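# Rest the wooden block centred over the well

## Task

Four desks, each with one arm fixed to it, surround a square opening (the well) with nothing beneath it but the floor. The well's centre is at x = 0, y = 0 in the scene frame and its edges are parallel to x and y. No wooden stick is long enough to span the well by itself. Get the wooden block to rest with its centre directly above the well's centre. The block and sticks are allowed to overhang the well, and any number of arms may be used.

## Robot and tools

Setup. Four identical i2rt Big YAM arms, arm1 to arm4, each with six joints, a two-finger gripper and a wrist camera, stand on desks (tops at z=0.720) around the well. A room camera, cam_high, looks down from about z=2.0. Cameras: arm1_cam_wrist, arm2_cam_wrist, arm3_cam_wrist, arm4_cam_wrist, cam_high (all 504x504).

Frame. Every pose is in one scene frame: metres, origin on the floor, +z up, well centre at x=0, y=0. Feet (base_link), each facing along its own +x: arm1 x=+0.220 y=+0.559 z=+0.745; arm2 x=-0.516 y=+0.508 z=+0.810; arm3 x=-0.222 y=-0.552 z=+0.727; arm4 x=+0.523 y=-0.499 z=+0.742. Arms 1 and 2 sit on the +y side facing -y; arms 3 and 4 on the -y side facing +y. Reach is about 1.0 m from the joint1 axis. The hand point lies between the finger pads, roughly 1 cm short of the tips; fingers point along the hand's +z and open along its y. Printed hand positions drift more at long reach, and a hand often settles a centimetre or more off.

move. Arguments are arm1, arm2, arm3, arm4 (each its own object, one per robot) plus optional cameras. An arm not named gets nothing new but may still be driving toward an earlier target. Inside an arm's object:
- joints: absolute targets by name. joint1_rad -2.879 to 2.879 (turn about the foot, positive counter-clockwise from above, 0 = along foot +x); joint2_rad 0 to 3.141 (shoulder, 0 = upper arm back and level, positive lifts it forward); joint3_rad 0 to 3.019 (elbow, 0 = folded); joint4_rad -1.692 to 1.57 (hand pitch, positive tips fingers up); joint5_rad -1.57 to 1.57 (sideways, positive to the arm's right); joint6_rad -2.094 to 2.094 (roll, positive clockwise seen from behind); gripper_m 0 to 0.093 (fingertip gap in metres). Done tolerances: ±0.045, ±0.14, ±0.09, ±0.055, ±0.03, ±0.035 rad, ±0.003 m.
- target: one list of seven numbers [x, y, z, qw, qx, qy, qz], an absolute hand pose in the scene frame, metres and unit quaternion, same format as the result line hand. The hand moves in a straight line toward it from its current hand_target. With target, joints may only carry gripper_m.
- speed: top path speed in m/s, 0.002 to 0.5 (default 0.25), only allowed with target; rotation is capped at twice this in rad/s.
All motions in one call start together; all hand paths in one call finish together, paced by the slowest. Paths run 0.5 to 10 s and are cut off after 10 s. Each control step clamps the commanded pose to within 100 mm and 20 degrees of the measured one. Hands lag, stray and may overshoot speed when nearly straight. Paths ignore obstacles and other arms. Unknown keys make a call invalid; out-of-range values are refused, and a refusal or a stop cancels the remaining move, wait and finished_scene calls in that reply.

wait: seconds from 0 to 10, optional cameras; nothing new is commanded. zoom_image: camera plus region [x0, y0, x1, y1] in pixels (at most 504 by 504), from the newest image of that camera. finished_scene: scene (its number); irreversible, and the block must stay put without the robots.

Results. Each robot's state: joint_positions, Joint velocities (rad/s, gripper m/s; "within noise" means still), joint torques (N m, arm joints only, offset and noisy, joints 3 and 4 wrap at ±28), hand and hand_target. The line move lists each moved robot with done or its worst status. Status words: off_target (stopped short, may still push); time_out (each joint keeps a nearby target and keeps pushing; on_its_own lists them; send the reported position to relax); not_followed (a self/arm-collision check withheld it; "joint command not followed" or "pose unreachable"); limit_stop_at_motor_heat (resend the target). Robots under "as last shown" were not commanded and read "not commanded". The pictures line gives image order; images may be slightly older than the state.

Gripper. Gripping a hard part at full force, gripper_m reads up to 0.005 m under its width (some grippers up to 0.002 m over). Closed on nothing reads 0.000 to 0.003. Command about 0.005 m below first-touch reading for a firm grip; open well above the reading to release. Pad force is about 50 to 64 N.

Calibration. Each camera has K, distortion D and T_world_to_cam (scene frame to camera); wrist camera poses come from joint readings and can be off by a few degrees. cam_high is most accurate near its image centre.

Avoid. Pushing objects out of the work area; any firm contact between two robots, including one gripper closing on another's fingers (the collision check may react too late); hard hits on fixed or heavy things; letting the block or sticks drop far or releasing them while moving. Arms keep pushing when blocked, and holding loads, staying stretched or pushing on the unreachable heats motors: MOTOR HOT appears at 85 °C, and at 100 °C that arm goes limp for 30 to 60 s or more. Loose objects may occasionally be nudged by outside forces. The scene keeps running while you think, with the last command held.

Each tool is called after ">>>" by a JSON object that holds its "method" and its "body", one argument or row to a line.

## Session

>>> {"method": "move", "body": {

}}

Scene clock: 0.00 s.
Joint torques (N m): no reading
Heat: arm1: hottest joint3_rad 25 °C; arm2: hottest joint2_rad 25 °C; arm3: hottest joint1_rad 27 °C; arm4: hottest joint3_rad 26 °C.
Joint velocities: within noise
arm1.joint_positions: joint1_rad=+0.125 joint2_rad=+0.593 joint3_rad=+1.388 joint4_rad=-1.385 joint5_rad=+0.204 joint6_rad=-0.325 gripper_m=+0.09396
arm1.joint_status: not commanded
arm1.hand: x=+0.2018 y=+0.3416 z=+1.2802 quat_wxyz=(-0.231, -0.513, -0.713, +0.418) (m; scene frame)
arm1.hand_target: x=+0.2013 y=+0.3441 z=+1.2913 quat_wxyz=(-0.239, -0.511, -0.707, +0.426) (m; scene frame)
arm1.hand_status: not commanded
arm2.joint_positions: joint1_rad=-0.259 joint2_rad=+0.543 joint3_rad=+1.317 joint4_rad=-1.436 joint5_rad=+0.061 joint6_rad=-0.172 gripper_m=+0.09396
arm2.joint_status: not commanded
arm2.hand: x=-0.5869 y=+0.3151 z=+1.3076 quat_wxyz=(-0.200, -0.686, -0.582, +0.387) (m; scene frame)
arm2.hand_target: x=-0.5862 y=+0.3172 z=+1.3166 quat_wxyz=(-0.205, -0.683, -0.579, +0.395) (m; scene frame)
arm2.hand_status: not commanded
arm3.joint_positions: joint1_rad=+0.493 joint2_rad=+0.582 joint3_rad=+1.448 joint4_rad=-1.348 joint5_rad=-0.088 joint6_rad=+0.119 gripper_m=+0.09396
arm3.joint_status: not commanded
arm3.hand: x=-0.3432 y=-0.3812 z=+1.2987 quat_wxyz=(-0.194, +0.730, -0.445, -0.482) (m; scene frame)
arm3.hand_target: x=-0.3416 y=-0.3838 z=+1.3098 quat_wxyz=(-0.200, +0.724, -0.441, -0.491) (m; scene frame)
arm3.hand_status: not commanded
arm4.joint_positions: joint1_rad=-0.169 joint2_rad=+0.522 joint3_rad=+1.317 joint4_rad=-1.478 joint5_rad=+0.180 joint6_rad=+0.223 gripper_m=+0.09396
arm4.joint_status: not commanded
arm4.hand: x=+0.5915 y=-0.3202 z=+1.2366 quat_wxyz=(-0.352, +0.462, -0.775, -0.251) (m; scene frame)
arm4.hand_target: x=+0.5911 y=-0.3221 z=+1.2458 quat_wxyz=(-0.359, +0.458, -0.771, -0.258) (m; scene frame)
arm4.hand_status: not commanded
pictures: arm1_cam_wrist, arm2_cam_wrist, arm3_cam_wrist, arm4_cam_wrist, cam_high
camera_calibration:
arm1_cam_wrist: T_world_to_cam=[[-0.923589, -0.135534, 0.358627, -0.225754], [-0.251242, 0.920539, -0.299141, 0.12242], [-0.289587, -0.366386, -0.884252, 1.4436], [0, 0, 0, 1]] pos_world=[0.2403, 0.385625, 1.39409]
arm2_cam_wrist: T_world_to_cam=[[-0.956101, 0.237347, 0.171865, -0.859404], [0.185591, 0.944328, -0.271661, 0.171805], [-0.226775, -0.227839, -0.946923, 1.29715], [0, 0, 0, 1]] pos_world=[-0.559402, 0.337278, 1.42267]
arm3_cam_wrist: T_world_to_cam=[[0.832673, 0.535979, -0.139224, 0.671591], [0.431279, -0.785366, -0.44407, 0.429201], [-0.347354, 0.30972, -0.885109, 1.27063], [0, 0, 0, 1]] pos_world=[-0.302964, -0.416417, 1.40874]
arm4_cam_wrist: T_world_to_cam=[[0.896538, -0.437682, -0.0682161, -0.584204], [-0.438324, -0.854324, -0.27929, 0.33721], [0.0639617, 0.280295, -0.957781, 1.36554], [0, 0, 0, 1]] pos_world=[0.584226, -0.350363, 1.36221]

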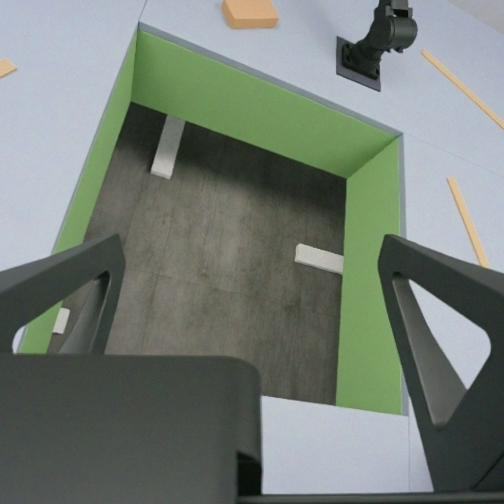

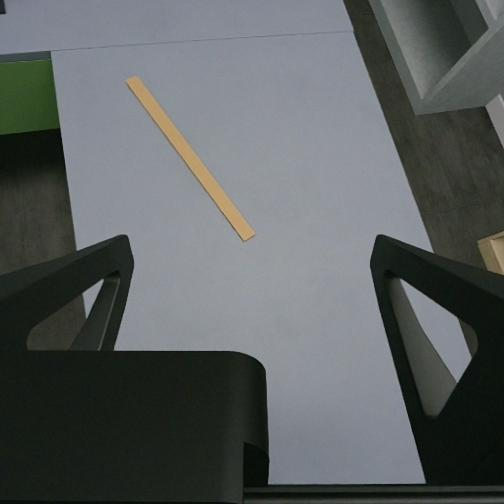

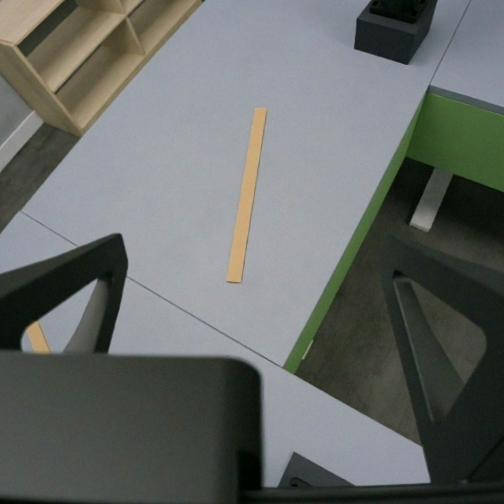

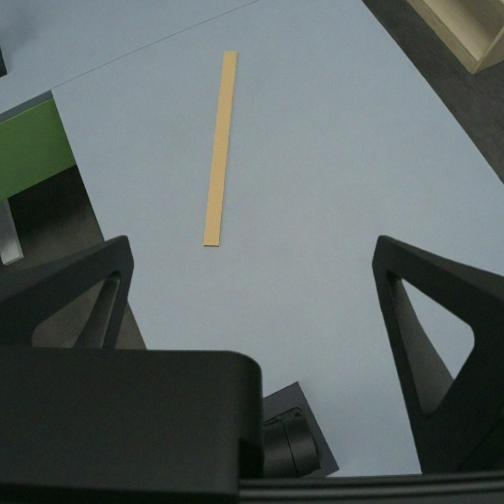

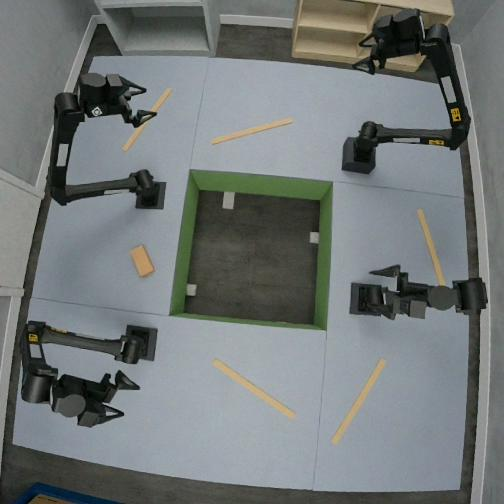

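>>> {"method": "move", "body": {
  "arm1": {"joints":{"joint1_rad":1.567,"joint5_rad":0.0,"joint6_rad":0.0}},
  "arm3": {"joints":{"joint1_rad":1.75,"joint5_rad":0.0,"joint6_rad":0.0}},
  "arm2": {"target":[-0.632,-0.064,0.89,0,0.5628,0.8266,0],"speed":0.4},
  "arm4": {"target":[0.677,0.055,0.89,0,0.4962,-0.8682,0],"speed":0.4},
  "cameras": []
}}

>>> {"method": "move", "body": {
  "arm1": {"target":[0.720,0.553,0.88,0,0.2487,0.9686,0],"speed":0.4},
  "arm3": {"target":[-0.715,-0.667,0.88,0,0.9748,-0.2233,0],"speed":0.4},
  "arm2": {"target":[-0.634,-0.069,0.84,0,0.5628,0.8266,0],"speed":0.3},
  "arm4": {"target":[0.680,0.061,0.84,0,0.4962,-0.8682,0],"speed":0.3}
}}

Scene clock: 3.50 s.
Joint torques (N m): arm1=[0.32 1.61 8.38 2.14 -0.04 0.03] | arm2=[0.32 -18.78 13.3 0.03 0.03 0] | arm3=[0.91 1.38 8.84 1.54 0.09 -0.02] | arm4=[-0.73 -14.51 9.61 -0.27 -0.18 0.18]
Heat: arm1: hottest joint3_rad 26 °C; arm2: hottest joint2_rad 25 °C; arm3: hottest joint1_rad 27 °C; arm4: hottest joint3_rad 26 °C.
move: arm1 done; arm2 off_target; arm3 done; arm4 off_target
Joint velocities: within noise
arm1.joint_positions: joint1_rad=+1.558 joint2_rad=+0.593 joint3_rad=+1.388 joint4_rad=-1.385 joint5_rad=+0.001 joint6_rad=-0.011 gripper_m=+0.09398
arm1.joint_status: all done
arm1.hand: x=+0.4313 y=+0.5550 z=+1.2810 quat_wxyz=(-0.478, -0.005, -0.879, +0.009) (m; scene frame)
arm1.hand_target: x=+0.4287 y=+0.5572 z=+1.2921 quat_wxyz=(-0.489, -0.005, -0.872, +0.004) (m; scene frame)
arm1.hand_status: not commanded
arm2.joint_positions: joint1_rad=-0.159 joint2_rad=+1.908 joint3_rad=+1.556 joint4_rad=-1.210 joint5_rad=-0.006 joint6_rad=-0.564 gripper_m=+0.09396
arm2.joint_status: not commanded
arm2.hand: x=-0.6341 y=-0.0519 z=+0.8905 quat_wxyz=(-0.001, -0.571, -0.821, -0.001) (m; scene frame)
arm2.hand_target: x=-0.6318 y=-0.0637 z=+0.8901 quat_wxyz=(+0.000, -0.563, -0.827, +0.001) (m; scene frame)
arm2.hand_status: off_target (0.012 m and 1.2 deg from the pose sent, 0.566 m and 59.6 deg at the start)
arm3.joint_positions: joint1_rad=+1.743 joint2_rad=+0.582 joint3_rad=+1.448 joint4_rad=-1.348 joint5_rad=-0.002 joint6_rad=+0.012 gripper_m=+0.09398
arm3.joint_status: all done
arm3.hand: x=-0.4275 y=-0.5988 z=+1.2979 quat_wxyz=(+0.060, +0.851, +0.090, -0.514) (m; scene frame)
arm3.hand_target: x=-0.4243 y=-0.5992 z=+1.3090 quat_wxyz=(+0.059, +0.843, +0.097, -0.525) (m; scene frame)
arm3.hand_status: not commanded
arm4.joint_positions: joint1_rad=-0.243 joint2_rad=+1.858 joint3_rad=+1.632 joint4_rad=-1.359 joint5_rad=+0.007 joint6_rad=+0.254 gripper_m=+0.09396
arm4.joint_status: not commanded
arm4.hand: x=+0.6706 y=+0.0456 z=+0.8793 quat_wxyz=(+0.006, +0.504, -0.864, +0.008) (m; scene frame)
arm4.hand_target: x=+0.6770 y=+0.0545 z=+0.8900 quat_wxyz=(+0.000, +0.496, -0.868, +0.000) (m; scene frame)
arm4.hand_status: off_target (0.016 m and 1.6 deg from the pose sent, 0.518 m and 51.2 deg at the start)
pictures: none
No camera images: "cameras" was empty.

Scene clock: 6.10 s.
Joint torques (N m): arm1=[-1.2 -14.21 11.12 0.2 -0.03 0.02] | arm2=[-0.09 -19.19 9.84 0.91 0.05 -0.04] | arm3=[-0.21 -12.63 11.6 -0.36 -0.02 0.2] | arm4=[-0.67 -13.86 6.64 0.66 -0.16 0.15]
Heat: arm1: hottest joint3_rad 26 °C; arm2: hottest joint2_rad 26 °C; arm3: hottest joint1_rad 27 °C; arm4: hottest joint3_rad 26 °C.
move: arm1 off_target; arm2 off_target; arm3 off_target; arm4 off_target
Joint velocities: within noise
arm1.joint_positions: joint1_rad=+1.574 joint2_rad=+1.703 joint3_rad=+1.340 joint4_rad=-1.258 joint5_rad=-0.001 joint6_rad=+0.478 gripper_m=+0.09398
arm1.joint_status: not commanded
arm1.hand: x=+0.7020 y=+0.5566 z=+0.8654 quat_wxyz=(+0.017, -0.239, -0.971, +0.005) (m; scene frame)
arm1.hand_target: x=+0.7192 y=+0.5529 z=+0.8801 quat_wxyz=(+0.000, -0.249, -0.969, +0.000) (m; scene frame)
arm1.hand_status: off_target (0.023 m and 2.3 deg from the pose sent, 0.494 m and 63.1 deg at the start)
arm2.joint_positions: joint1_rad=-0.159 joint2_rad=+1.961 joint3_rad=+1.556 joint4_rad=-1.131 joint5_rad=-0.006 joint6_rad=-0.566 gripper_m=+0.09396
arm2.joint_status: not commanded
arm2.hand: x=-0.6376 y=-0.0677 z=+0.8614 quat_wxyz=(-0.006, -0.570, -0.821, +0.011) (m; scene frame)
arm2.hand_target: x=-0.6338 y=-0.0682 z=+0.8404 quat_wxyz=(+0.000, -0.563, -0.827, +0.000) (m; scene frame)
arm2.hand_status: off_target (0.022 m and 1.8 deg from the pose sent, 0.053 m and 1.2 deg at the start)
arm3.joint_positions: joint1_rad=+1.758 joint2_rad=+1.687 joint3_rad=+1.392 joint4_rad=-1.305 joint5_rad=+0.000 joint6_rad=+0.666 gripper_m=+0.09397
arm3.joint_status: not commanded
arm3.hand: x=-0.7004 y=-0.6664 z=+0.8660 quat_wxyz=(-0.007, +0.977, -0.214, +0.013) (m; scene frame)
arm3.hand_target: x=-0.7143 y=-0.6668 z=+0.8799 quat_wxyz=(+0.000, +0.975, -0.223, +0.000) (m; scene frame)
arm3.hand_status: off_target (0.020 m and 2.1 deg from the pose sent, 0.512 m and 71.9 deg at the start)
arm4.joint_positions: joint1_rad=-0.245 joint2_rad=+1.896 joint3_rad=+1.614 joint4_rad=-1.275 joint5_rad=+0.007 joint6_rad=+0.254 gripper_m=+0.09396
arm4.joint_status: not commanded
arm4.hand: x=+0.6754 y=+0.0592 z=+0.8514 quat_wxyz=(-0.004, +0.503, -0.864, -0.001) (m; scene frame)
arm4.hand_target: x=+0.6799 y=+0.0607 z=+0.8400 quat_wxyz=(+0.000, +0.496, -0.868, +0.000) (m; scene frame)
arm4.hand_status: off_target (0.012 m and 1.0 deg from the pose sent, 0.043 m and 1.6 deg at the start)
pictures: arm1_cam_wrist, arm2_cam_wrist, arm3_cam_wrist, arm4_cam_wrist, cam_high
camera_calibration:
arm1_cam_wrist: T_world_to_cam=[[-0.459429, -0.888178, 0.00806056, 0.810573], [-0.705383, 0.370359, 0.604375, -0.230699], [-0.539777, 0.271981, -0.796659, 1.04497], [0, 0, 0, 1]] pos_world=[0.773722, 0.521162, 0.965382]
arm2_cam_wrist: T_world_to_cam=[[-0.937039, -0.349187, 0.00517003, -0.624255], [-0.288193, 0.781552, 0.553283, -0.602171], [-0.19724, 0.516958, -0.832977, 0.746992], [0, 0, 0, 1]] pos_world=[-0.611155, -0.133518, 0.958626]
arm3_cam_wrist: T_world_to_cam=[[0.409756, 0.912061, 0.0156263, 0.881899], [0.724687, -0.335884, 0.601674, -0.233442], [0.554012, -0.235215, -0.798589, 1.04504], [0, 0, 0, 1]] pos_world=[-0.771154, -0.636947, 0.961229]
arm4_cam_wrist: T_world_to_cam=[[0.871464, -0.49035, -0.0103335, -0.548957], [-0.399366, -0.72168, 0.565406, -0.16271], [-0.284705, -0.488604, -0.824748, 1.05258], [0, 0, 0, 1]] pos_world=[0.713088, 0.127687, 0.954434]

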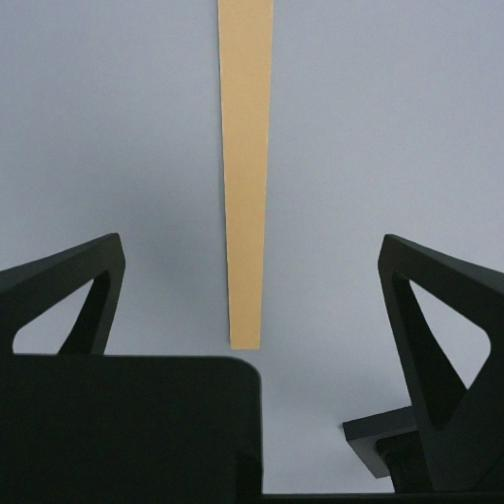

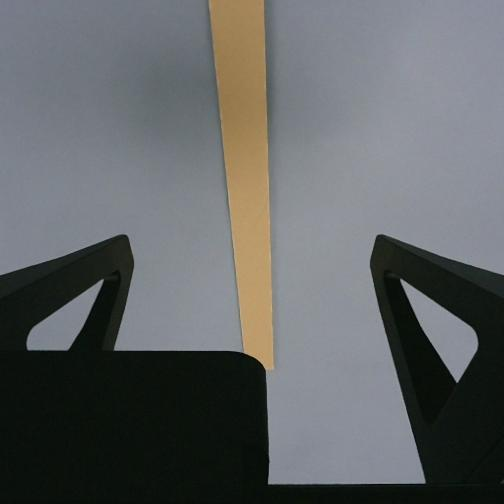

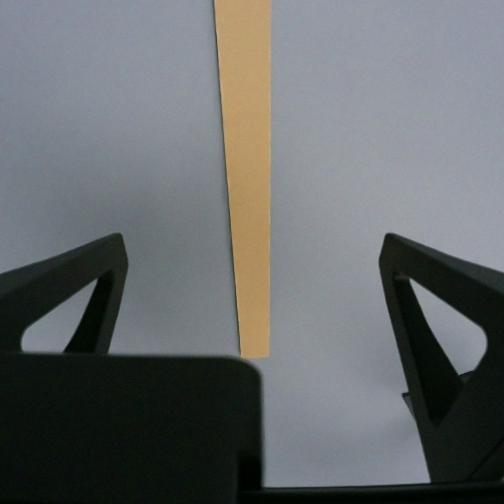

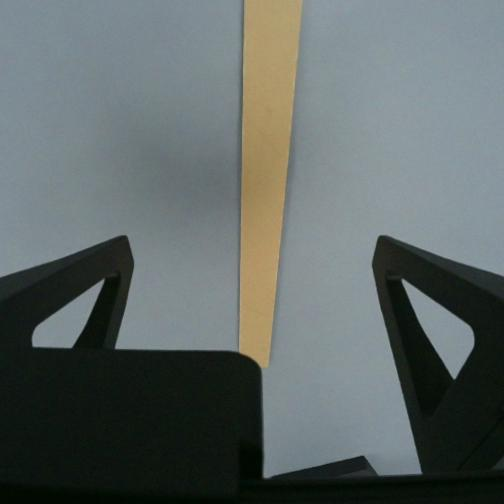

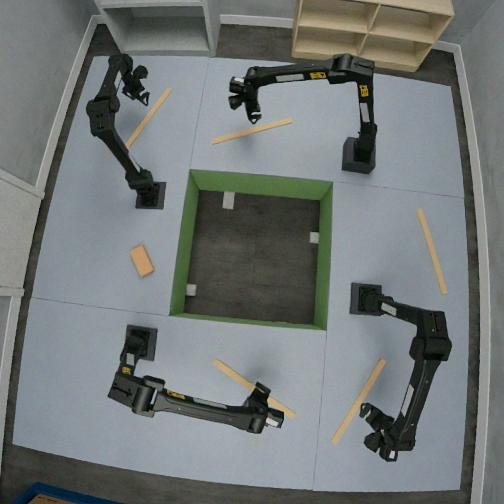

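>>> {"method": "move", "body": {
  "arm1": {"target":[0.716,0.552,0.755,0,0.2487,0.9686,0],"speed":0.3},
  "arm3": {"target":[-0.707,-0.668,0.757,0,0.9748,-0.2233,0],"speed":0.3},
  "arm2": {"target":[-0.637,-0.072,0.748,0,0.5628,0.8266,0],"speed":0.3},
  "arm4": {"target":[0.682,0.065,0.748,0,0.4962,-0.8682,0],"speed":0.3},
  "cameras": []
}}

>>> {"method": "move", "body": {
  "arm1": {"target":[0.712,0.552,0.719,0,0.2487,0.9686,0],"speed":0.1},
  "arm3": {"target":[-0.700,-0.668,0.718,0,0.9748,-0.2233,0],"speed":0.1},
  "arm2": {"target":[-0.637,-0.075,0.715,0,0.5628,0.8266,0],"speed":0.1},
  "arm4": {"target":[0.682,0.068,0.716,0,0.4962,-0.8682,0],"speed":0.1}
}}

Scene clock: 9.50 s.
Joint torques (N m): arm1=[-1.03 -15.68 7.02 0.94 -0.03 0.01] | arm2=[0.15 -21.3 9.63 1.02 -0.01 -0.04] | arm3=[0.26 -12.92 7.82 0.34 -0.02 0.21] | arm4=[-0.62 -15.68 6.61 0.62 -0.18 0.13]
Heat: arm1: hottest joint3_rad 27 °C; arm2: hottest joint2_rad 26 °C; arm3: hottest joint1_rad 27 °C; arm4: hottest joint3_rad 26 °C.
move: arm1 done; arm2 off_target; arm3 done; arm4 done
Joint velocities: within noise
arm1.joint_positions: joint1_rad=+1.574 joint2_rad=+1.848 joint3_rad=+1.213 joint4_rad=-0.966 joint5_rad=-0.001 joint6_rad=+0.478 gripper_m=+0.09398
arm1.joint_status: not commanded
arm1.hand: x=+0.7106 y=+0.5563 z=+0.7536 quat_wxyz=(+0.007, -0.240, -0.971, +0.003) (m; scene frame)
arm1.hand_target: x=+0.7159 y=+0.5519 z=+0.7550 quat_wxyz=(+0.000, -0.249, -0.969, +0.000) (m; scene frame)
arm1.hand_status: done (0.007 m and 1.4 deg from the pose sent, 0.111 m and 2.3 deg at the start)
arm2.joint_positions: joint1_rad=-0.159 joint2_rad=+2.107 joint3_rad=+1.494 joint4_rad=-0.948 joint5_rad=-0.006 joint6_rad=-0.569 gripper_m=+0.09396
arm2.joint_status: not commanded
arm2.hand: x=-0.6377 y=-0.0666 z=+0.7584 quat_wxyz=(-0.001, -0.569, -0.822, -0.001) (m; scene frame)
arm2.hand_target: x=-0.6368 y=-0.0717 z=+0.7481 quat_wxyz=(+0.000, -0.563, -0.827, +0.000) (m; scene frame)
arm2.hand_status: off_target (0.012 m and 0.9 deg from the pose sent, 0.113 m and 1.8 deg at the start)
arm3.joint_positions: joint1_rad=+1.758 joint2_rad=+1.803 joint3_rad=+1.227 joint4_rad=-1.016 joint5_rad=+0.000 joint6_rad=+0.673 gripper_m=+0.09397
arm3.joint_status: not commanded
arm3.hand: x=-0.6992 y=-0.6659 z=+0.7538 quat_wxyz=(-0.006, +0.976, -0.217, +0.009) (m; scene frame)
arm3.hand_target: x=-0.7069 y=-0.6680 z=+0.7572 quat_wxyz=(+0.000, +0.975, -0.223, +0.000) (m; scene frame)
arm3.hand_status: done (0.009 m and 1.4 deg from the pose sent, 0.109 m and 2.1 deg at the start)
arm4.joint_positions: joint1_rad=-0.248 joint2_rad=+2.017 joint3_rad=+1.513 joint4_rad=-1.077 joint5_rad=+0.007 joint6_rad=+0.254 gripper_m=+0.09396
arm4.joint_status: not commanded
arm4.hand: x=+0.6764 y=+0.0594 z=+0.7487 quat_wxyz=(+0.004, +0.502, -0.865, +0.007) (m; scene frame)
arm4.hand_target: x=+0.6820 y=+0.0649 z=+0.7482 quat_wxyz=(+0.000, +0.496, -0.868, +0.000) (m; scene frame)
arm4.hand_status: done (0.008 m and 1.2 deg from the pose sent, 0.104 m and 1.0 deg at the start)
pictures: none
No camera images: "cameras" was empty.

Scene clock: 10.57 s.
Joint torques (N m): arm1=[-1.03 -13.8 5.75 1.31 -0.05 -0.01] | arm2=[-0.09 -19.08 9.48 1.05 -0.11 0] | arm3=[0.56 -10.52 5.57 0.58 0.24 0.2] | arm4=[-0.62 -12.69 5.65 0.94 -0.01 0.15]
Heat: arm1: hottest joint3_rad 27 °C; arm2: hottest joint2_rad 26 °C; arm3: hottest joint1_rad 27 °C; arm4: hottest joint3_rad 26 °C.
move: arm1 off_target; arm2 off_target; arm3 off_target; arm4 off_target
Joint velocities: within noise
arm1.joint_positions: joint1_rad=+1.574 joint2_rad=+1.871 joint3_rad=+1.189 joint4_rad=-0.884 joint5_rad=+0.000 joint6_rad=+0.482 gripper_m=+0.09398
arm1.joint_status: not commanded
arm1.hand: x=+0.7161 y=+0.5560 z=+0.7348 quat_wxyz=(-0.009, -0.241, -0.970, -0.001) (m; scene frame)
arm1.hand_target: x=+0.7117 y=+0.5521 z=+0.7195 quat_wxyz=(+0.000, -0.249, -0.969, +0.000) (m; scene frame)
arm1.hand_status: off_target (0.017 m and 1.4 deg from the pose sent, 0.035 m and 1.4 deg at the start)
arm2.joint_positions: joint1_rad=-0.158 joint2_rad=+2.140 joint3_rad=+1.494 joint4_rad=-0.893 joint5_rad=-0.002 joint6_rad=-0.569 gripper_m=+0.09396
arm2.joint_status: not commanded
arm2.hand: x=-0.6393 y=-0.0741 z=+0.7398 quat_wxyz=(-0.004, -0.568, -0.823, +0.011) (m; scene frame)
arm2.hand_target: x=-0.6368 y=-0.0739 z=+0.7157 quat_wxyz=(+0.000, -0.563, -0.827, +0.000) (m; scene frame)
arm2.hand_status: off_target (0.025 m and 1.5 deg from the pose sent, 0.044 m and 0.9 deg at the start)
arm3.joint_positions: joint1_rad=+1.758 joint2_rad=+1.807 joint3_rad=+1.196 joint4_rad=-0.920 joint5_rad=-0.006 joint6_rad=+0.676 gripper_m=+0.09398
arm3.joint_status: not commanded
arm3.hand: x=-0.7078 y=-0.6690 z=+0.7421 quat_wxyz=(+0.010, +0.976, -0.218, -0.017) (m; scene frame)
arm3.hand_target: x=-0.6992 y=-0.6678 z=+0.7190 quat_wxyz=(+0.000, +0.975, -0.223, +0.000) (m; scene frame)
arm3.hand_status: off_target (0.025 m and 2.3 deg from the pose sent, 0.036 m and 1.4 deg at the start)
arm4.joint_positions: joint1_rad=-0.248 joint2_rad=+2.025 joint3_rad=+1.513 joint4_rad=-1.020 joint5_rad=+0.003 joint6_rad=+0.254 gripper_m=+0.09396
arm4.joint_status: not commanded
arm4.hand: x=+0.6791 y=+0.0721 z=+0.7438 quat_wxyz=(-0.011, +0.502, -0.865, -0.012) (m; scene frame)
arm4.hand_target: x=+0.6816 y=+0.0669 z=+0.7168 quat_wxyz=(+0.000, +0.496, -0.868, +0.000) (m; scene frame)
arm4.hand_status: off_target (0.028 m and 2.0 deg from the pose sent, 0.034 m and 1.2 deg at the start)
pictures: arm1_cam_wrist, arm2_cam_wrist, arm3_cam_wrist, arm4_cam_wrist, cam_high
camera_calibration:
arm1_cam_wrist: T_world_to_cam=[[-0.462203, -0.886637, -0.0156032, 0.836197], [-0.735389, 0.373406, 0.565482, -0.0932781], [-0.495551, 0.272842, -0.824613, 0.937066], [0, 0, 0, 1]] pos_world=[0.782261, 0.520563, 0.838511]
arm2_cam_wrist: T_world_to_cam=[[-0.935464, -0.353353, 0.0069365, -0.628079], [-0.289985, 0.778628, 0.556459, -0.534124], [-0.202027, 0.518536, -0.830846, 0.644237], [0, 0, 0, 1]] pos_world=[-0.61228, -0.14011, 0.836837]
arm3_cam_wrist: T_world_to_cam=[[0.41746, 0.908147, -0.0315632, 0.927106], [0.760114, -0.329956, 0.559781, -0.0943042], [0.497949, -0.257678, -0.828039, 0.916876], [0, 0, 0, 1]] pos_world=[-0.771906, -0.636806, 0.841261]
arm4_cam_wrist: T_world_to_cam=[[0.870372, -0.49197, -0.0204259, -0.538559], [-0.402328, -0.734472, 0.546519, -0.074302], [-0.283873, -0.467457, -0.837198, 0.978376], [0, 0, 0, 1]] pos_world=[0.716588, 0.13782, 0.848701]

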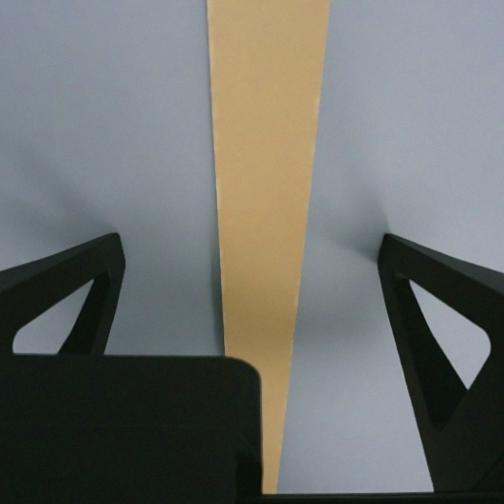

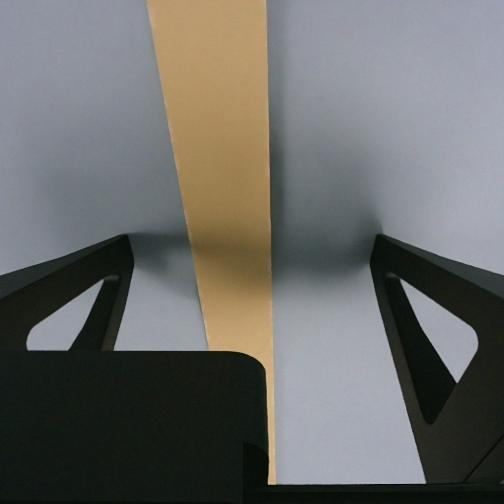

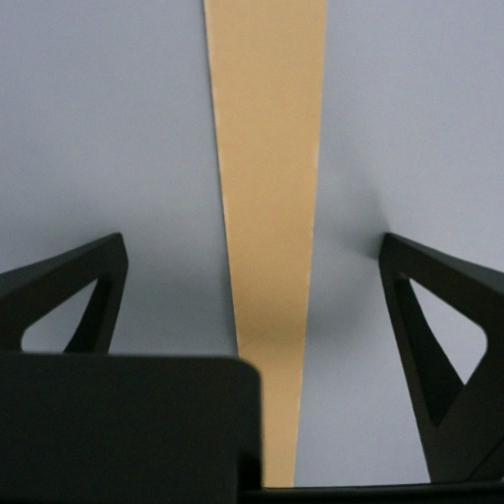

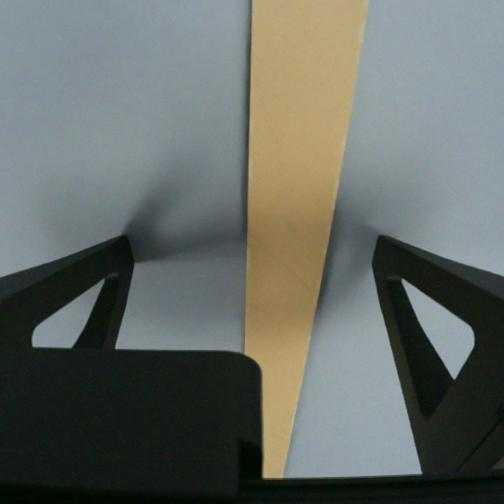

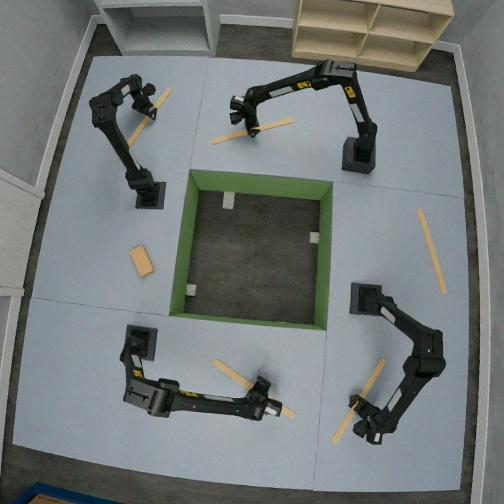

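>>> {"method": "move", "body": {
  "arm1": {"joints":{"gripper_m":0.018}},
  "arm2": {"joints":{"gripper_m":0.018}},
  "arm3": {"joints":{"gripper_m":0.018}},
  "arm4": {"joints":{"gripper_m":0.018}}
}}

Scene clock: 11.47 s.
Joint torques (N m): arm1=[-0.67 -13.74 5.75 1.11 -0.1 -0.02] | arm2=[-0.21 -19.25 9.51 1.05 -0.15 -0.03] | arm3=[0.44 -10.58 5.59 0.36 0.24 0.2] | arm4=[-0.62 -12.92 5.61 0.69 0.13 0.12]
Heat: arm1: hottest joint3_rad 27 °C; arm2: hottest joint2_rad 26 °C; arm3: hottest joint1_rad 27 °C; arm4: hottest joint3_rad 26 °C.
move: arm1 off_target; arm2 off_target; arm3 off_target; arm4 off_target
Joint velocities: within noise
arm1.joint_positions: joint1_rad=+1.570 joint2_rad=+1.871 joint3_rad=+1.189 joint4_rad=-0.879 joint5_rad=+0.001 joint6_rad=+0.482 gripper_m=+0.02620
arm1.joint_status: gripper_m off_target (ended at +0.02624, target +0.01800)
arm1.hand: x=+0.7173 y=+0.5536 z=+0.7348 quat_wxyz=(-0.012, -0.243, -0.970, -0.001) (m; scene frame)
arm1.hand_target: x=+0.7117 y=+0.5522 z=+0.7195 quat_wxyz=(+0.000, -0.249, -0.969, +0.000) (m; scene frame)
arm1.hand_status: not commanded
arm2.joint_positions: joint1_rad=-0.158 joint2_rad=+2.140 joint3_rad=+1.494 joint4_rad=-0.891 joint5_rad=-0.002 joint6_rad=-0.570 gripper_m=+0.02811
arm2.joint_status: gripper_m off_target (ended at +0.02814, target +0.01800)
arm2.hand: x=-0.6394 y=-0.0745 z=+0.7398 quat_wxyz=(-0.004, -0.568, -0.823, +0.012) (m; scene frame)
arm2.hand_target: x=-0.6368 y=-0.0740 z=+0.7157 quat_wxyz=(+0.000, -0.563, -0.827, +0.000) (m; scene frame)
arm2.hand_status: not commanded
arm3.joint_positions: joint1_rad=+1.759 joint2_rad=+1.807 joint3_rad=+1.196 joint4_rad=-0.912 joint5_rad=-0.006 joint6_rad=+0.677 gripper_m=+0.02643
arm3.joint_status: gripper_m off_target (ended at +0.02646, target +0.01800)
arm3.hand: x=-0.7096 y=-0.6700 z=+0.7422 quat_wxyz=(+0.012, +0.976, -0.218, -0.020) (m; scene frame)
arm3.hand_target: x=-0.6992 y=-0.6677 z=+0.7190 quat_wxyz=(+0.000, +0.975, -0.223, +0.000) (m; scene frame)
arm3.hand_status: not commanded
arm4.joint_positions: joint1_rad=-0.247 joint2_rad=+2.026 joint3_rad=+1.513 joint4_rad=-1.015 joint5_rad=+0.000 joint6_rad=+0.254 gripper_m=+0.02691
arm4.joint_status: gripper_m off_target (ended at +0.02694, target +0.01800)
arm4.hand: x=+0.6787 y=+0.0735 z=+0.7435 quat_wxyz=(-0.012, +0.502, -0.865, -0.014) (m; scene frame)
arm4.hand_target: x=+0.6816 y=+0.0669 z=+0.7168 quat_wxyz=(+0.000, +0.496, -0.868, +0.000) (m; scene frame)
arm4.hand_status: not commanded
pictures: arm1_cam_wrist, arm2_cam_wrist, arm3_cam_wrist, arm4_cam_wrist, cam_high
camera_calibration:
arm1_cam_wrist: T_world_to_cam=[[-0.466173, -0.884532, -0.0168888, 0.83713], [-0.736481, 0.377428, 0.561377, -0.0899271], [-0.490182, 0.274137, -0.827388, 0.935828], [0, 0, 0, 1]] pos_world=[0.782744, 0.517864, 0.838914]
arm2_cam_wrist: T_world_to_cam=[[-0.935303, -0.353751, 0.00829972, -0.629255], [-0.289884, 0.779472, 0.555329, -0.532891], [-0.202917, 0.516995, -0.831589, 0.644284], [0, 0, 0, 1]] pos_world=[-0.612285, -0.140317, 0.836932]
arm3_cam_wrist: T_world_to_cam=[[0.417174, 0.908091, -0.0365684, 0.932233], [0.764457, -0.32886, 0.554488, -0.0855616], [0.4915, -0.259273, -0.831388, 0.914399], [0, 0, 0, 1]] pos_world=[-0.772922, -0.637611, 0.841753]
arm4_cam_wrist: T_world_to_cam=[[0.870364, -0.491792, -0.0246512, -0.534388], [-0.401355, -0.737533, 0.543102, -0.0710574], [-0.285274, -0.462803, -0.839305, 0.980808], [0, 0, 0, 1]] pos_world=[0.716392, 0.138705, 0.848614]

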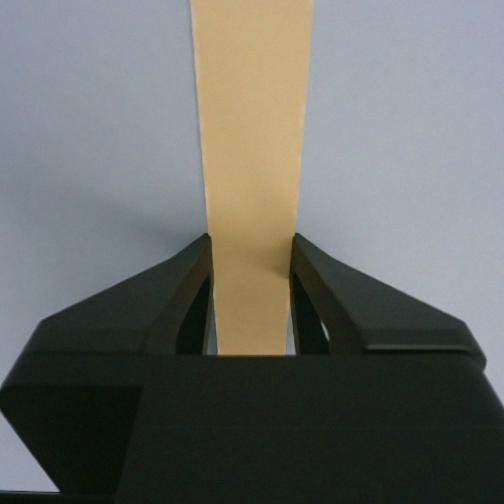

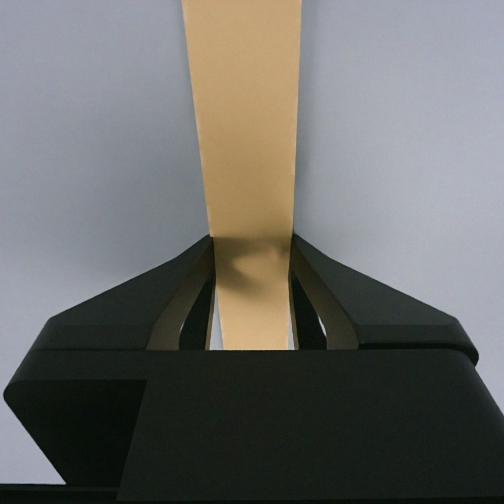

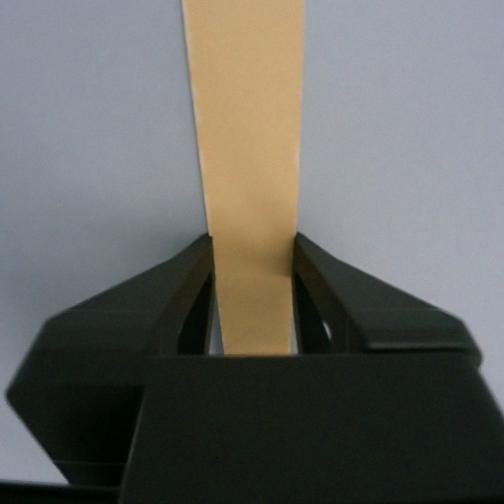

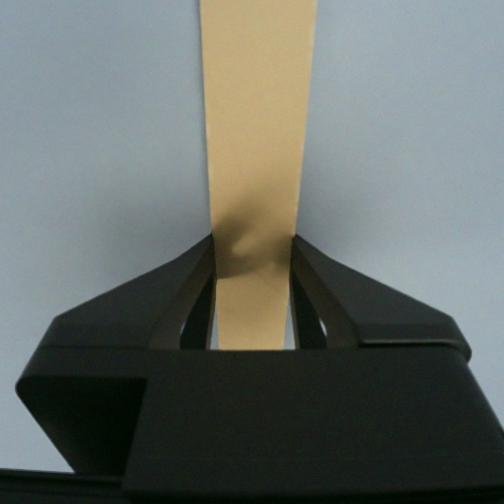

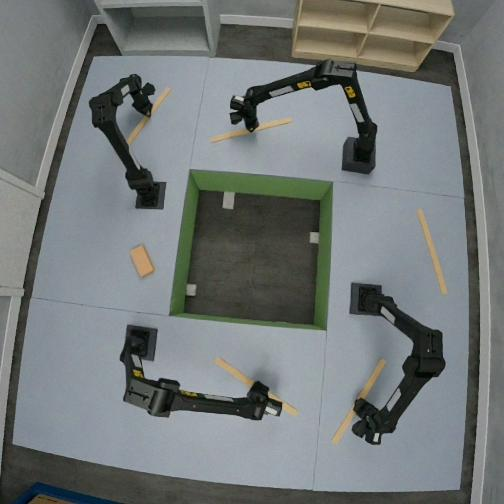

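>>> {"method": "move", "body": {
  "arm1": {"target":[0.630,0.558,0.95,0,0.2487,0.9686,0],"speed":0.3},
  "arm3": {"target":[-0.622,-0.648,0.95,0,0.9748,-0.2233,0],"speed":0.3},
  "arm2": {"target":[-0.615,0.05,0.92,0,0.5628,0.8266,0],"speed":0.3},
  "arm4": {"target":[0.630,-0.06,0.92,0,0.4962,-0.8682,0],"speed":0.3},
  "cameras": []
}}

>>> {"method": "move", "body": {
  "arm2": {"target":[-0.54,0.16,0.97,0,0,1,0],"speed":0.4},
  "cameras": ["cam_high"]
}}

Scene clock: 13.77 s.
Joint torques (N m): arm1=[0.09 -11.46 11.51 0.16 -0.03 0.03] | arm2=[-0.5 -16.79 9.44 0.23 -0.13 -0.07] | arm3=[0.21 -9.93 11.97 -0.46 0.1 0.17] | arm4=[0.32 -10.46 6.89 -0.24 0.09 0.17]
Heat: arm1: hottest joint3_rad 27 °C; arm2: hottest joint2_rad 26 °C; arm3: hottest joint1_rad 27 °C; arm4: hottest joint3_rad 27 °C.
move: arm1 off_target; arm2 done; arm3 off_target; arm4 done
Joint velocities: within noise
arm1.joint_positions: joint1_rad=+1.570 joint2_rad=+1.441 joint3_rad=+1.208 joint4_rad=-1.399 joint5_rad=-0.001 joint6_rad=+0.487 gripper_m=+0.02620
arm1.joint_status: not commanded
arm1.hand: x=+0.6138 y=+0.5554 z=+0.9295 quat_wxyz=(+0.022, -0.246, -0.969, +0.006) (m; scene frame)
arm1.hand_target: x=+0.6289 y=+0.5580 z=+0.9500 quat_wxyz=(+0.000, -0.249, -0.969, +0.000) (m; scene frame)
arm1.hand_status: off_target (0.026 m and 2.7 deg from the pose sent, 0.232 m and 1.5 deg at the start)
arm2.joint_positions: joint1_rad=-0.158 joint2_rad=+1.629 joint3_rad=+1.248 joint4_rad=-1.168 joint5_rad=-0.002 joint6_rad=-0.577 gripper_m=+0.02813
arm2.joint_status: not commanded
arm2.hand: x=-0.6133 y=+0.0460 z=+0.9204 quat_wxyz=(-0.002, -0.565, -0.825, +0.006) (m; scene frame)
arm2.hand_target: x=-0.6150 y=+0.0499 z=+0.9201 quat_wxyz=(+0.000, -0.563, -0.827, +0.000) (m; scene frame)
arm2.hand_status: done (0.004 m and 0.8 deg from the pose sent, 0.220 m and 1.6 deg at the start)
arm3.joint_positions: joint1_rad=+1.759 joint2_rad=+1.420 joint3_rad=+1.254 joint4_rad=-1.445 joint5_rad=-0.003 joint6_rad=+0.677 gripper_m=+0.02643
arm3.joint_status: not commanded
arm3.hand: x=-0.6101 y=-0.6458 z=+0.9309 quat_wxyz=(-0.009, +0.976, -0.218, +0.018) (m; scene frame)
arm3.hand_target: x=-0.6213 y=-0.6478 z=+0.9499 quat_wxyz=(+0.000, +0.975, -0.223, +0.000) (m; scene frame)
arm3.hand_status: off_target (0.023 m and 2.4 deg from the pose sent, 0.227 m and 2.8 deg at the start)
arm4.joint_positions: joint1_rad=-0.223 joint2_rad=+1.532 joint3_rad=+1.315 joint4_rad=-1.335 joint5_rad=+0.001 joint6_rad=+0.287 gripper_m=+0.02692
arm4.joint_status: not commanded
arm4.hand: x=+0.6327 y=-0.0584 z=+0.9202 quat_wxyz=(-0.003, +0.498, -0.867, -0.005) (m; scene frame)
arm4.hand_target: x=+0.6300 y=-0.0600 z=+0.9201 quat_wxyz=(+0.000, +0.496, -0.868, +0.000) (m; scene frame)
arm4.hand_status: done (0.003 m and 0.8 deg from the pose sent, 0.227 m and 2.3 deg at the start)
pictures: none
No camera images: "cameras" was empty.

Scene clock: 16.33 s.
Joint torques (N m): arm1=[0.15 -11.46 11.52 0.2 -0.04 0.03] | arm2=[0.32 -12.51 9.57 -0.03 -0.24 -0.02] | arm3=[0.15 -9.93 11.96 -0.43 0.1 0.17] | arm4=[0.32 -10.4 6.91 -0.21 0.09 0.19]
Heat: arm1: hottest joint3_rad 27 °C; arm2: hottest joint2_rad 26 °C; arm3: hottest joint1_rad 27 °C; arm4: hottest joint3_rad 27 °C.
move: arm2 done
Joint velocities: within noise
arm1, arm3, arm4: as last shown
arm2.joint_positions: joint1_rad=-0.028 joint2_rad=+1.289 joint3_rad=+1.011 joint4_rad=-1.280 joint5_rad=+0.000 joint6_rad=-1.628 gripper_m=+0.02813
arm2.joint_status: not commanded
arm2.hand: x=-0.5437 y=+0.1560 z=+0.9671 quat_wxyz=(+0.001, -0.010, -1.000, +0.001) (m; scene frame)
arm2.hand_target: x=-0.5401 y=+0.1599 z=+0.9700 quat_wxyz=(+0.000, +0.000, -1.000, +0.000) (m; scene frame)
arm2.hand_status: done (0.006 m and 1.2 deg from the pose sent, 0.144 m and 68.9 deg at the start)
pictures: cam_high

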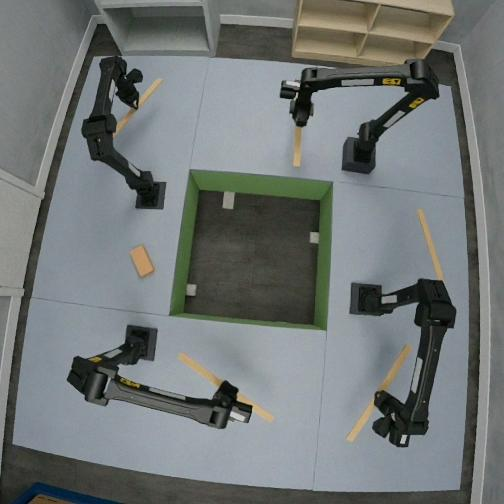

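>>> {"method": "move", "body": {
  "arm1": {"joints":{"joint1_rad":-0.38,"joint6_rad":-0.55}},
  "arm3": {"joints":{"joint1_rad":-0.38,"joint6_rad":-0.56}},
  "cameras": []
}}

>>> {"method": "move", "body": {
  "arm1": {"target":[0.028,0.177,0.802,0.0923,0.701,0.701,-0.0923],"speed":0.25},
  "arm3": {"target":[-0.03,-0.28,0.95,-0.0923,0.701,-0.701,-0.0923],"speed":0.25},
  "arm2": {"target":[-0.34,0.025,0.95,0.1305,0,0.9914,0],"speed":0.25},
  "arm4": {"target":[0.37,-0.02,0.88,0,0.9937,0,-0.112],"speed":0.25},
  "cameras": ["cam_high","arm1_cam_wrist"]
}}

>>> {"method": "zoom_image", "body": {
  "camera": "cam_high",
  "region": [160, 150, 350, 340]
}}

Scene clock: 18.77 s.
Joint torques (N m): arm1=[-0.21 -11.81 10.76 0.18 -0.1 -0.24] | arm2=[0.09 -12.1 9.8 0.02 -0.18 -0.06] | arm3=[0.32 -9.88 11.33 -0.36 -0.08 -0.01] | arm4=[0.26 -10.52 6.91 -0.21 0.09 0.18]
Heat: arm1: hottest joint3_rad 28 °C; arm2: hottest joint3_rad 27 °C; arm3: hottest joint1_rad 27 °C; arm4: hottest joint3_rad 27 °C.
move: arm1 done; arm3 done
Joint velocities: within noise
arm1.joint_positions: joint1_rad=-0.378 joint2_rad=+1.441 joint3_rad=+1.219 joint4_rad=-1.399 joint5_rad=-0.002 joint6_rad=-0.539 gripper_m=+0.02621
arm1.joint_status: all done
arm1.hand: x=+0.0659 y=+0.1892 z=+0.9261 quat_wxyz=(+0.001, -0.651, -0.758, -0.028) (m; scene frame)
arm1.hand_target: x=+0.0606 y=+0.1784 z=+0.9428 quat_wxyz=(-0.006, -0.648, -0.762, -0.011) (m; scene frame)
arm1.hand_status: not commanded
arm2, arm4: as last shown
arm2.joint_positions: joint1_rad=-0.028 joint2_rad=+1.289 joint3_rad=+1.011 joint4_rad=-1.281 joint5_rad=+0.000 joint6_rad=-1.629 gripper_m=+0.02813
arm2.hand: x=-0.5437 y=+0.1561 z=+0.9671 quat_wxyz=(+0.001, -0.010, -1.000, +0.001) (m; scene frame)
arm3.joint_positions: joint1_rad=-0.381 joint2_rad=+1.420 joint3_rad=+1.263 joint4_rad=-1.446 joint5_rad=-0.001 joint6_rad=-0.547 gripper_m=+0.02645
arm3.joint_status: all done
arm3.hand: x=-0.0911 y=-0.1731 z=+0.9351 quat_wxyz=(+0.014, +0.779, -0.627, +0.004) (m; scene frame)
arm3.hand_target: x=-0.0887 y=-0.1648 z=+0.9510 quat_wxyz=(-0.001, +0.783, -0.622, -0.002) (m; scene frame)
arm3.hand_status: not commanded
arm4.joint_positions: joint1_rad=-0.223 joint2_rad=+1.532 joint3_rad=+1.315 joint4_rad=-1.335 joint5_rad=+0.001 joint6_rad=+0.288 gripper_m=+0.02692
pictures: none
No camera images: "cameras" was empty.

Scene clock: 23.93 s.
Joint torques (N m): arm1=[-0.79 -10.17 6.76 1.46 -0.19 0.03] | arm2=[-0.21 -14.92 14.12 1.01 -0.47 0.21] | arm3=[-0.32 -7 8.96 0.77 -0.28 -0.02] | arm4=[0.09 -10.7 9.55 0.27 -0.5 -0.07]
Heat: arm1: hottest joint3_rad 28 °C; arm2: hottest joint3_rad 27 °C; arm3: hottest joint1_rad 27 °C; arm4: hottest joint3_rad 27 °C.
move: arm1 done; arm2 off_target; arm3 off_target; arm4 off_target
Joint velocities: within noise
arm1.joint_positions: joint1_rad=-0.490 joint2_rad=+1.464 joint3_rad=+0.884 joint4_rad=-0.753 joint5_rad=-0.111 joint6_rad=-0.508 gripper_m=+0.02621
arm1.joint_status: not commanded
arm1.hand: x=+0.0312 y=+0.1758 z=+0.8076 quat_wxyz=(-0.092, -0.694, -0.708, +0.094) (m; scene frame)
arm1.hand_target: x=+0.0280 y=+0.1770 z=+0.8022 quat_wxyz=(-0.092, -0.701, -0.701, +0.092) (m; scene frame)
arm1.hand_status: done (0.007 m and 1.2 deg from the pose sent, 0.130 m and 19.5 deg at the start)
arm2.joint_positions: joint1_rad=+0.307 joint2_rad=+1.639 joint3_rad=+1.319 joint4_rad=-1.198 joint5_rad=-0.249 joint6_rad=-1.307 gripper_m=+0.02813
arm2.joint_status: not commanded
arm2.hand: x=-0.3499 y=+0.0432 z=+0.9465 quat_wxyz=(-0.126, +0.000, -0.992, -0.012) (m; scene frame)
arm2.hand_target: x=-0.3403 y=+0.0259 z=+0.9502 quat_wxyz=(-0.131, +0.000, -0.991, +0.000) (m; scene frame)
arm2.hand_status: off_target (0.021 m and 1.5 deg from the pose sent, 0.243 m and 15.2 deg at the start)
arm3.joint_positions: joint1_rad=-0.740 joint2_rad=+1.096 joint3_rad=+0.989 joint4_rad=-1.297 joint5_rad=-0.164 joint6_rad=-0.670 gripper_m=+0.02645
arm3.joint_status: not commanded
arm3.hand: x=-0.0336 y=-0.2809 z=+0.9423 quat_wxyz=(-0.075, +0.699, -0.705, -0.090) (m; scene frame)
arm3.hand_target: x=-0.0301 y=-0.2801 z=+0.9500 quat_wxyz=(-0.092, +0.701, -0.701, -0.092) (m; scene frame)
arm3.hand_status: off_target (0.009 m and 2.1 deg from the pose sent, 0.124 m and 20.6 deg at the start)
arm4.joint_positions: joint1_rad=+0.254 joint2_rad=+1.643 joint3_rad=+1.301 joint4_rad=-1.201 joint5_rad=-0.208 joint6_rad=-1.314 gripper_m=+0.02694
arm4.joint_status: not commanded
arm4.hand: x=+0.3763 y=-0.0362 z=+0.8715 quat_wxyz=(+0.014, +0.994, -0.009, -0.107) (m; scene frame)
arm4.hand_target: x=+0.3701 y=-0.0206 z=+0.8802 quat_wxyz=(+0.000, +0.994, +0.000, -0.112) (m; scene frame)
arm4.hand_status: off_target (0.019 m and 2.0 deg from the pose sent, 0.269 m and 120.6 deg at the start)
pictures: arm1_cam_wrist, cam_high
camera_calibration:
arm1_cam_wrist: T_world_to_cam=[[-0.999622, -0.0274496, -0.00131343, 0.0377891], [-0.0261939, 0.937258, 0.34765, -0.441414], [-0.00831182, 0.347553, -0.937624, 0.824387], [0, 0, 0, 1]] pos_world=[0.0330646, 0.128238, 0.926471]

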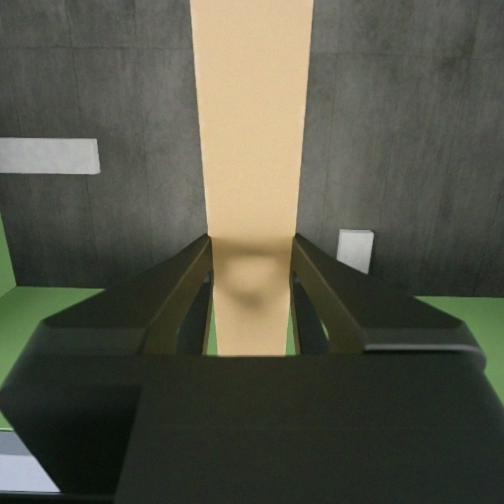

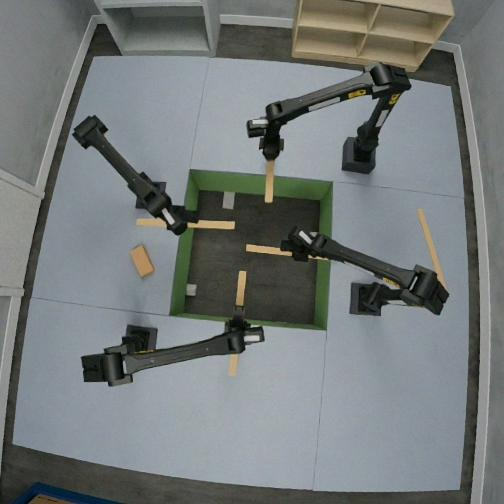

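Scaled by 2.653 from the camera's 504x504 image, which has a finer 720x720 frame.

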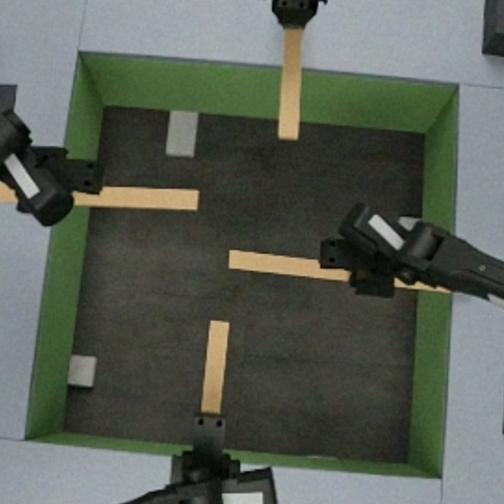

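>>> {"method": "move", "body": {
  "arm1": {"target":[0.030,0.258,0.822,0.1106,0.6984,0.6984,-0.1106],"speed":0.25},
  "arm3": {"target":[-0.026,-0.228,0.843,-0.1197,0.6969,-0.6969,-0.1197],"speed":0.25},
  "arm2": {"target":[-0.247,0.020,0.829,0.1564,0,0.9877,0],"speed":0.25},
  "arm4": {"target":[0.250,-0.008,0.836,0,0.9877,0,-0.1564],"speed":0.25},
  "cameras": ["cam_high"]
}}

>>> {"method": "zoom_image", "body": {
  "camera": "cam_high",
  "region": [200, 195, 300, 295]
}}

Scene clock: 26.60 s.
Joint torques (N m): arm1=[-0.85 -9.17 6.87 0.73 -0.23 -0.22] | arm2=[0.03 -18.73 10.15 1.39 -0.43 0.22] | arm3=[0.91 -6.42 8.62 0.98 -0.28 0.19] | arm4=[-0.15 -12.63 9.28 0.8 -0.46 0.16]
Heat: arm1: hottest joint3_rad 28 °C; arm2: hottest joint3_rad 28 °C; arm3: hottest joint1_rad 27 °C; arm4: hottest joint3_rad 28 °C.
move: arm1 done; arm2 done; arm3 done; arm4 off_target
Joint velocities: within noise
arm1.joint_positions: joint1_rad=-0.624 joint2_rad=+1.252 joint3_rad=+0.710 joint4_rad=-0.770 joint5_rad=-0.171 joint6_rad=-0.610 gripper_m=+0.02621
arm1.joint_status: not commanded
arm1.hand: x=+0.0306 y=+0.2537 z=+0.8197 quat_wxyz=(-0.111, -0.699, -0.698, +0.109) (m; scene frame)
arm1.hand_target: x=+0.0300 y=+0.2579 z=+0.8219 quat_wxyz=(-0.110, -0.698, -0.698, +0.111) (m; scene frame)
arm1.hand_status: done (0.005 m and 0.2 deg from the pose sent, 0.083 m and 3.1 deg at the start)
arm2.joint_positions: joint1_rad=+0.463 joint2_rad=+1.856 joint3_rad=+1.288 joint4_rad=-0.868 joint5_rad=-0.281 joint6_rad=-1.147 gripper_m=+0.02813
arm2.joint_status: not commanded
arm2.hand: x=-0.2522 y=+0.0255 z=+0.8357 quat_wxyz=(-0.154, +0.003, -0.988, -0.001) (m; scene frame)
arm2.hand_target: x=-0.2472 y=+0.0203 z=+0.8291 quat_wxyz=(-0.156, +0.000, -0.988, +0.000) (m; scene frame)
arm2.hand_status: done (0.010 m and 0.5 deg from the pose sent, 0.158 m and 3.8 deg at the start)
arm3.joint_positions: joint1_rad=-0.690 joint2_rad=+1.234 joint3_rad=+0.803 joint4_rad=-0.877 joint5_rad=-0.196 joint6_rad=-0.619 gripper_m=+0.02645
arm3.joint_status: not commanded
arm3.hand: x=-0.0267 y=-0.2348 z=+0.8421 quat_wxyz=(-0.115, +0.699, -0.697, -0.116) (m; scene frame)
arm3.hand_target: x=-0.0260 y=-0.2282 z=+0.8431 quat_wxyz=(-0.120, +0.697, -0.697, -0.120) (m; scene frame)
arm3.hand_status: done (0.007 m and 0.7 deg from the pose sent, 0.113 m and 6.3 deg at the start)
arm4.joint_positions: joint1_rad=+0.442 joint2_rad=+1.787 joint3_rad=+1.359 joint4_rad=-1.048 joint5_rad=-0.277 joint6_rad=-1.139 gripper_m=+0.02694
arm4.joint_status: not commanded
arm4.hand: x=+0.2582 y=-0.0263 z=+0.8278 quat_wxyz=(+0.017, +0.989, +0.003, -0.148) (m; scene frame)
arm4.hand_target: x=+0.2504 y=-0.0087 z=+0.8365 quat_wxyz=(+0.000, +0.988, +0.000, -0.157) (m; scene frame)
arm4.hand_status: off_target (0.022 m and 2.2 deg from the pose sent, 0.134 m and 6.1 deg at the start)
pictures: cam_high

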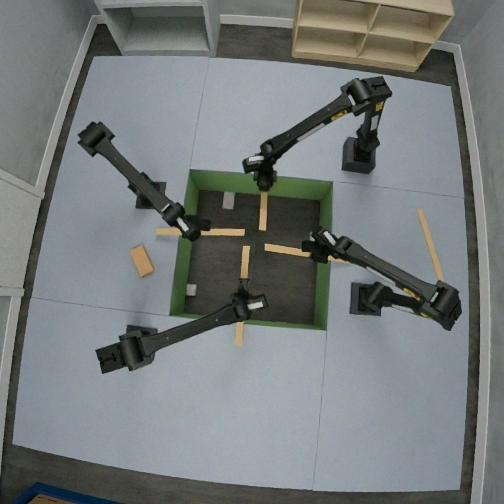

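Scaled by 5.040 from the camera's 504x504 image, which has a finer 720x720 frame.

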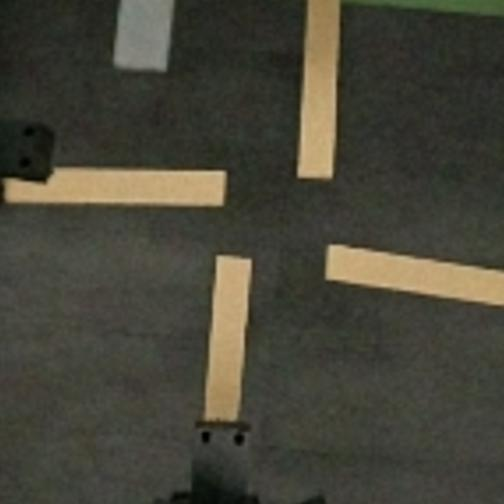

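>>> {"method": "move", "body": {
  "arm1": {"target":[0.028,0.215,0.829,0.1106,0.6984,0.6984,-0.1106],"speed":0.2},
  "arm3": {"target":[-0.036,-0.183,0.834,-0.1197,0.6969,-0.6969,-0.1197],"speed":0.2},
  "arm2": {"target":[-0.213,0.018,0.831,0.1564,0,0.9877,0],"speed":0.2},
  "arm4": {"target":[0.207,-0.009,0.848,0,0.9864,0,-0.1645],"speed":0.2},
  "cameras": ["cam_high"]
}}

>>> {"method": "zoom_image", "body": {
  "camera": "cam_high",
  "region": [210, 195, 290, 275]
}}

Scene clock: 28.77 s.
Joint torques (N m): arm1=[0.38 -7.94 10.74 0.76 -0.11 0.01] | arm2=[-0.26 -17.38 12.75 0.94 -0.26 0.16] | arm3=[0.67 -7 11.55 0.91 -0.09 0.2] | arm4=[-0.26 -12.86 9.66 0.34 -0.45 0.18]
Heat: arm1: hottest joint3_rad 28 °C; arm2: hottest joint3_rad 28 °C; arm3: hottest joint1_rad 27 °C; arm4: hottest joint3_rad 28 °C.
move: arm1 off_target; arm2 off_target; arm3 off_target; arm4 off_target
Joint velocities: within noise
arm1.joint_positions: joint1_rad=-0.571 joint2_rad=+1.311 joint3_rad=+0.747 joint4_rad=-0.770 joint5_rad=-0.157 joint6_rad=-0.565 gripper_m=+0.02621
arm1.joint_status: not commanded
arm1.hand: x=+0.0380 y=+0.2346 z=+0.8135 quat_wxyz=(-0.107, -0.699, -0.701, +0.094) (m; scene frame)
arm1.hand_target: x=+0.0285 y=+0.2158 z=+0.8295 quat_wxyz=(-0.111, -0.698, -0.698, +0.111) (m; scene frame)
arm1.hand_status: off_target (0.027 m and 1.9 deg from the pose sent, 0.040 m and 0.2 deg at the start)
arm2.joint_positions: joint1_rad=+0.520 joint2_rad=+1.875 joint3_rad=+1.312 joint4_rad=-0.868 joint5_rad=-0.277 joint6_rad=-1.090 gripper_m=+0.02813
arm2.joint_status: not commanded
arm2.hand: x=-0.2218 y=+0.0332 z=+0.8337 quat_wxyz=(-0.154, +0.004, -0.988, -0.007) (m; scene frame)
arm2.hand_target: x=-0.2133 y=+0.0186 z=+0.8313 quat_wxyz=(-0.157, +0.000, -0.988, +0.000) (m; scene frame)
arm2.hand_status: off_target (0.018 m and 0.9 deg from the pose sent, 0.040 m and 0.5 deg at the start)
arm3.joint_positions: joint1_rad=-0.592 joint2_rad=+1.325 joint3_rad=+0.820 joint4_rad=-0.822 joint5_rad=-0.174 joint6_rad=-0.526 gripper_m=+0.02645
arm3.joint_status: not commanded
arm3.hand: x=-0.0467 y=-0.2041 z=+0.8186 quat_wxyz=(-0.096, +0.701, -0.698, -0.114) (m; scene frame)
arm3.hand_target: x=-0.0365 y=-0.1840 z=+0.8346 quat_wxyz=(-0.120, +0.697, -0.697, -0.120) (m; scene frame)
arm3.hand_status: off_target (0.028 m and 2.8 deg from the pose sent, 0.053 m and 0.7 deg at the start)
arm4.joint_positions: joint1_rad=+0.512 joint2_rad=+1.811 joint3_rad=+1.423 joint4_rad=-1.048 joint5_rad=-0.281 joint6_rad=-1.068 gripper_m=+0.02694
arm4.joint_status: not commanded
arm4.hand: x=+0.2139 y=-0.0246 z=+0.8401 quat_wxyz=(+0.011, +0.987, +0.005, -0.158) (m; scene frame)
arm4.hand_target: x=+0.2075 y=-0.0095 z=+0.8482 quat_wxyz=(+0.000, +0.986, +0.000, -0.165) (m; scene frame)
arm4.hand_status: off_target (0.019 m and 1.6 deg from the pose sent, 0.058 m and 2.8 deg at the start)
pictures: cam_high

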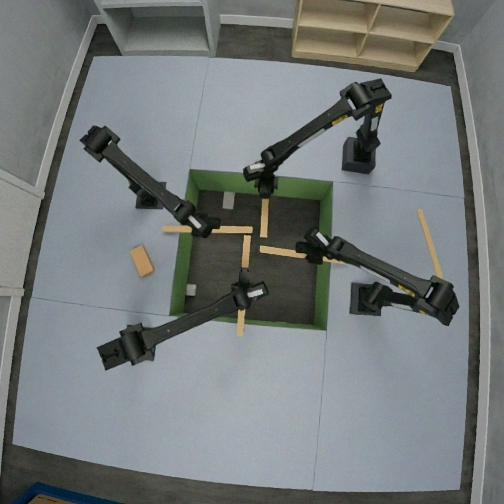

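Scaled by 6.300 from the camera's 504x504 image, which has a finer 720x720 frame.

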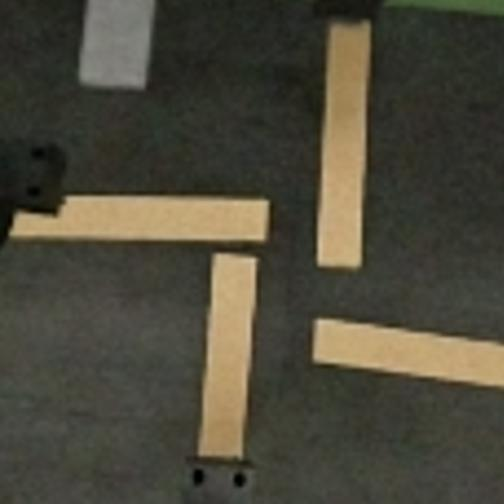

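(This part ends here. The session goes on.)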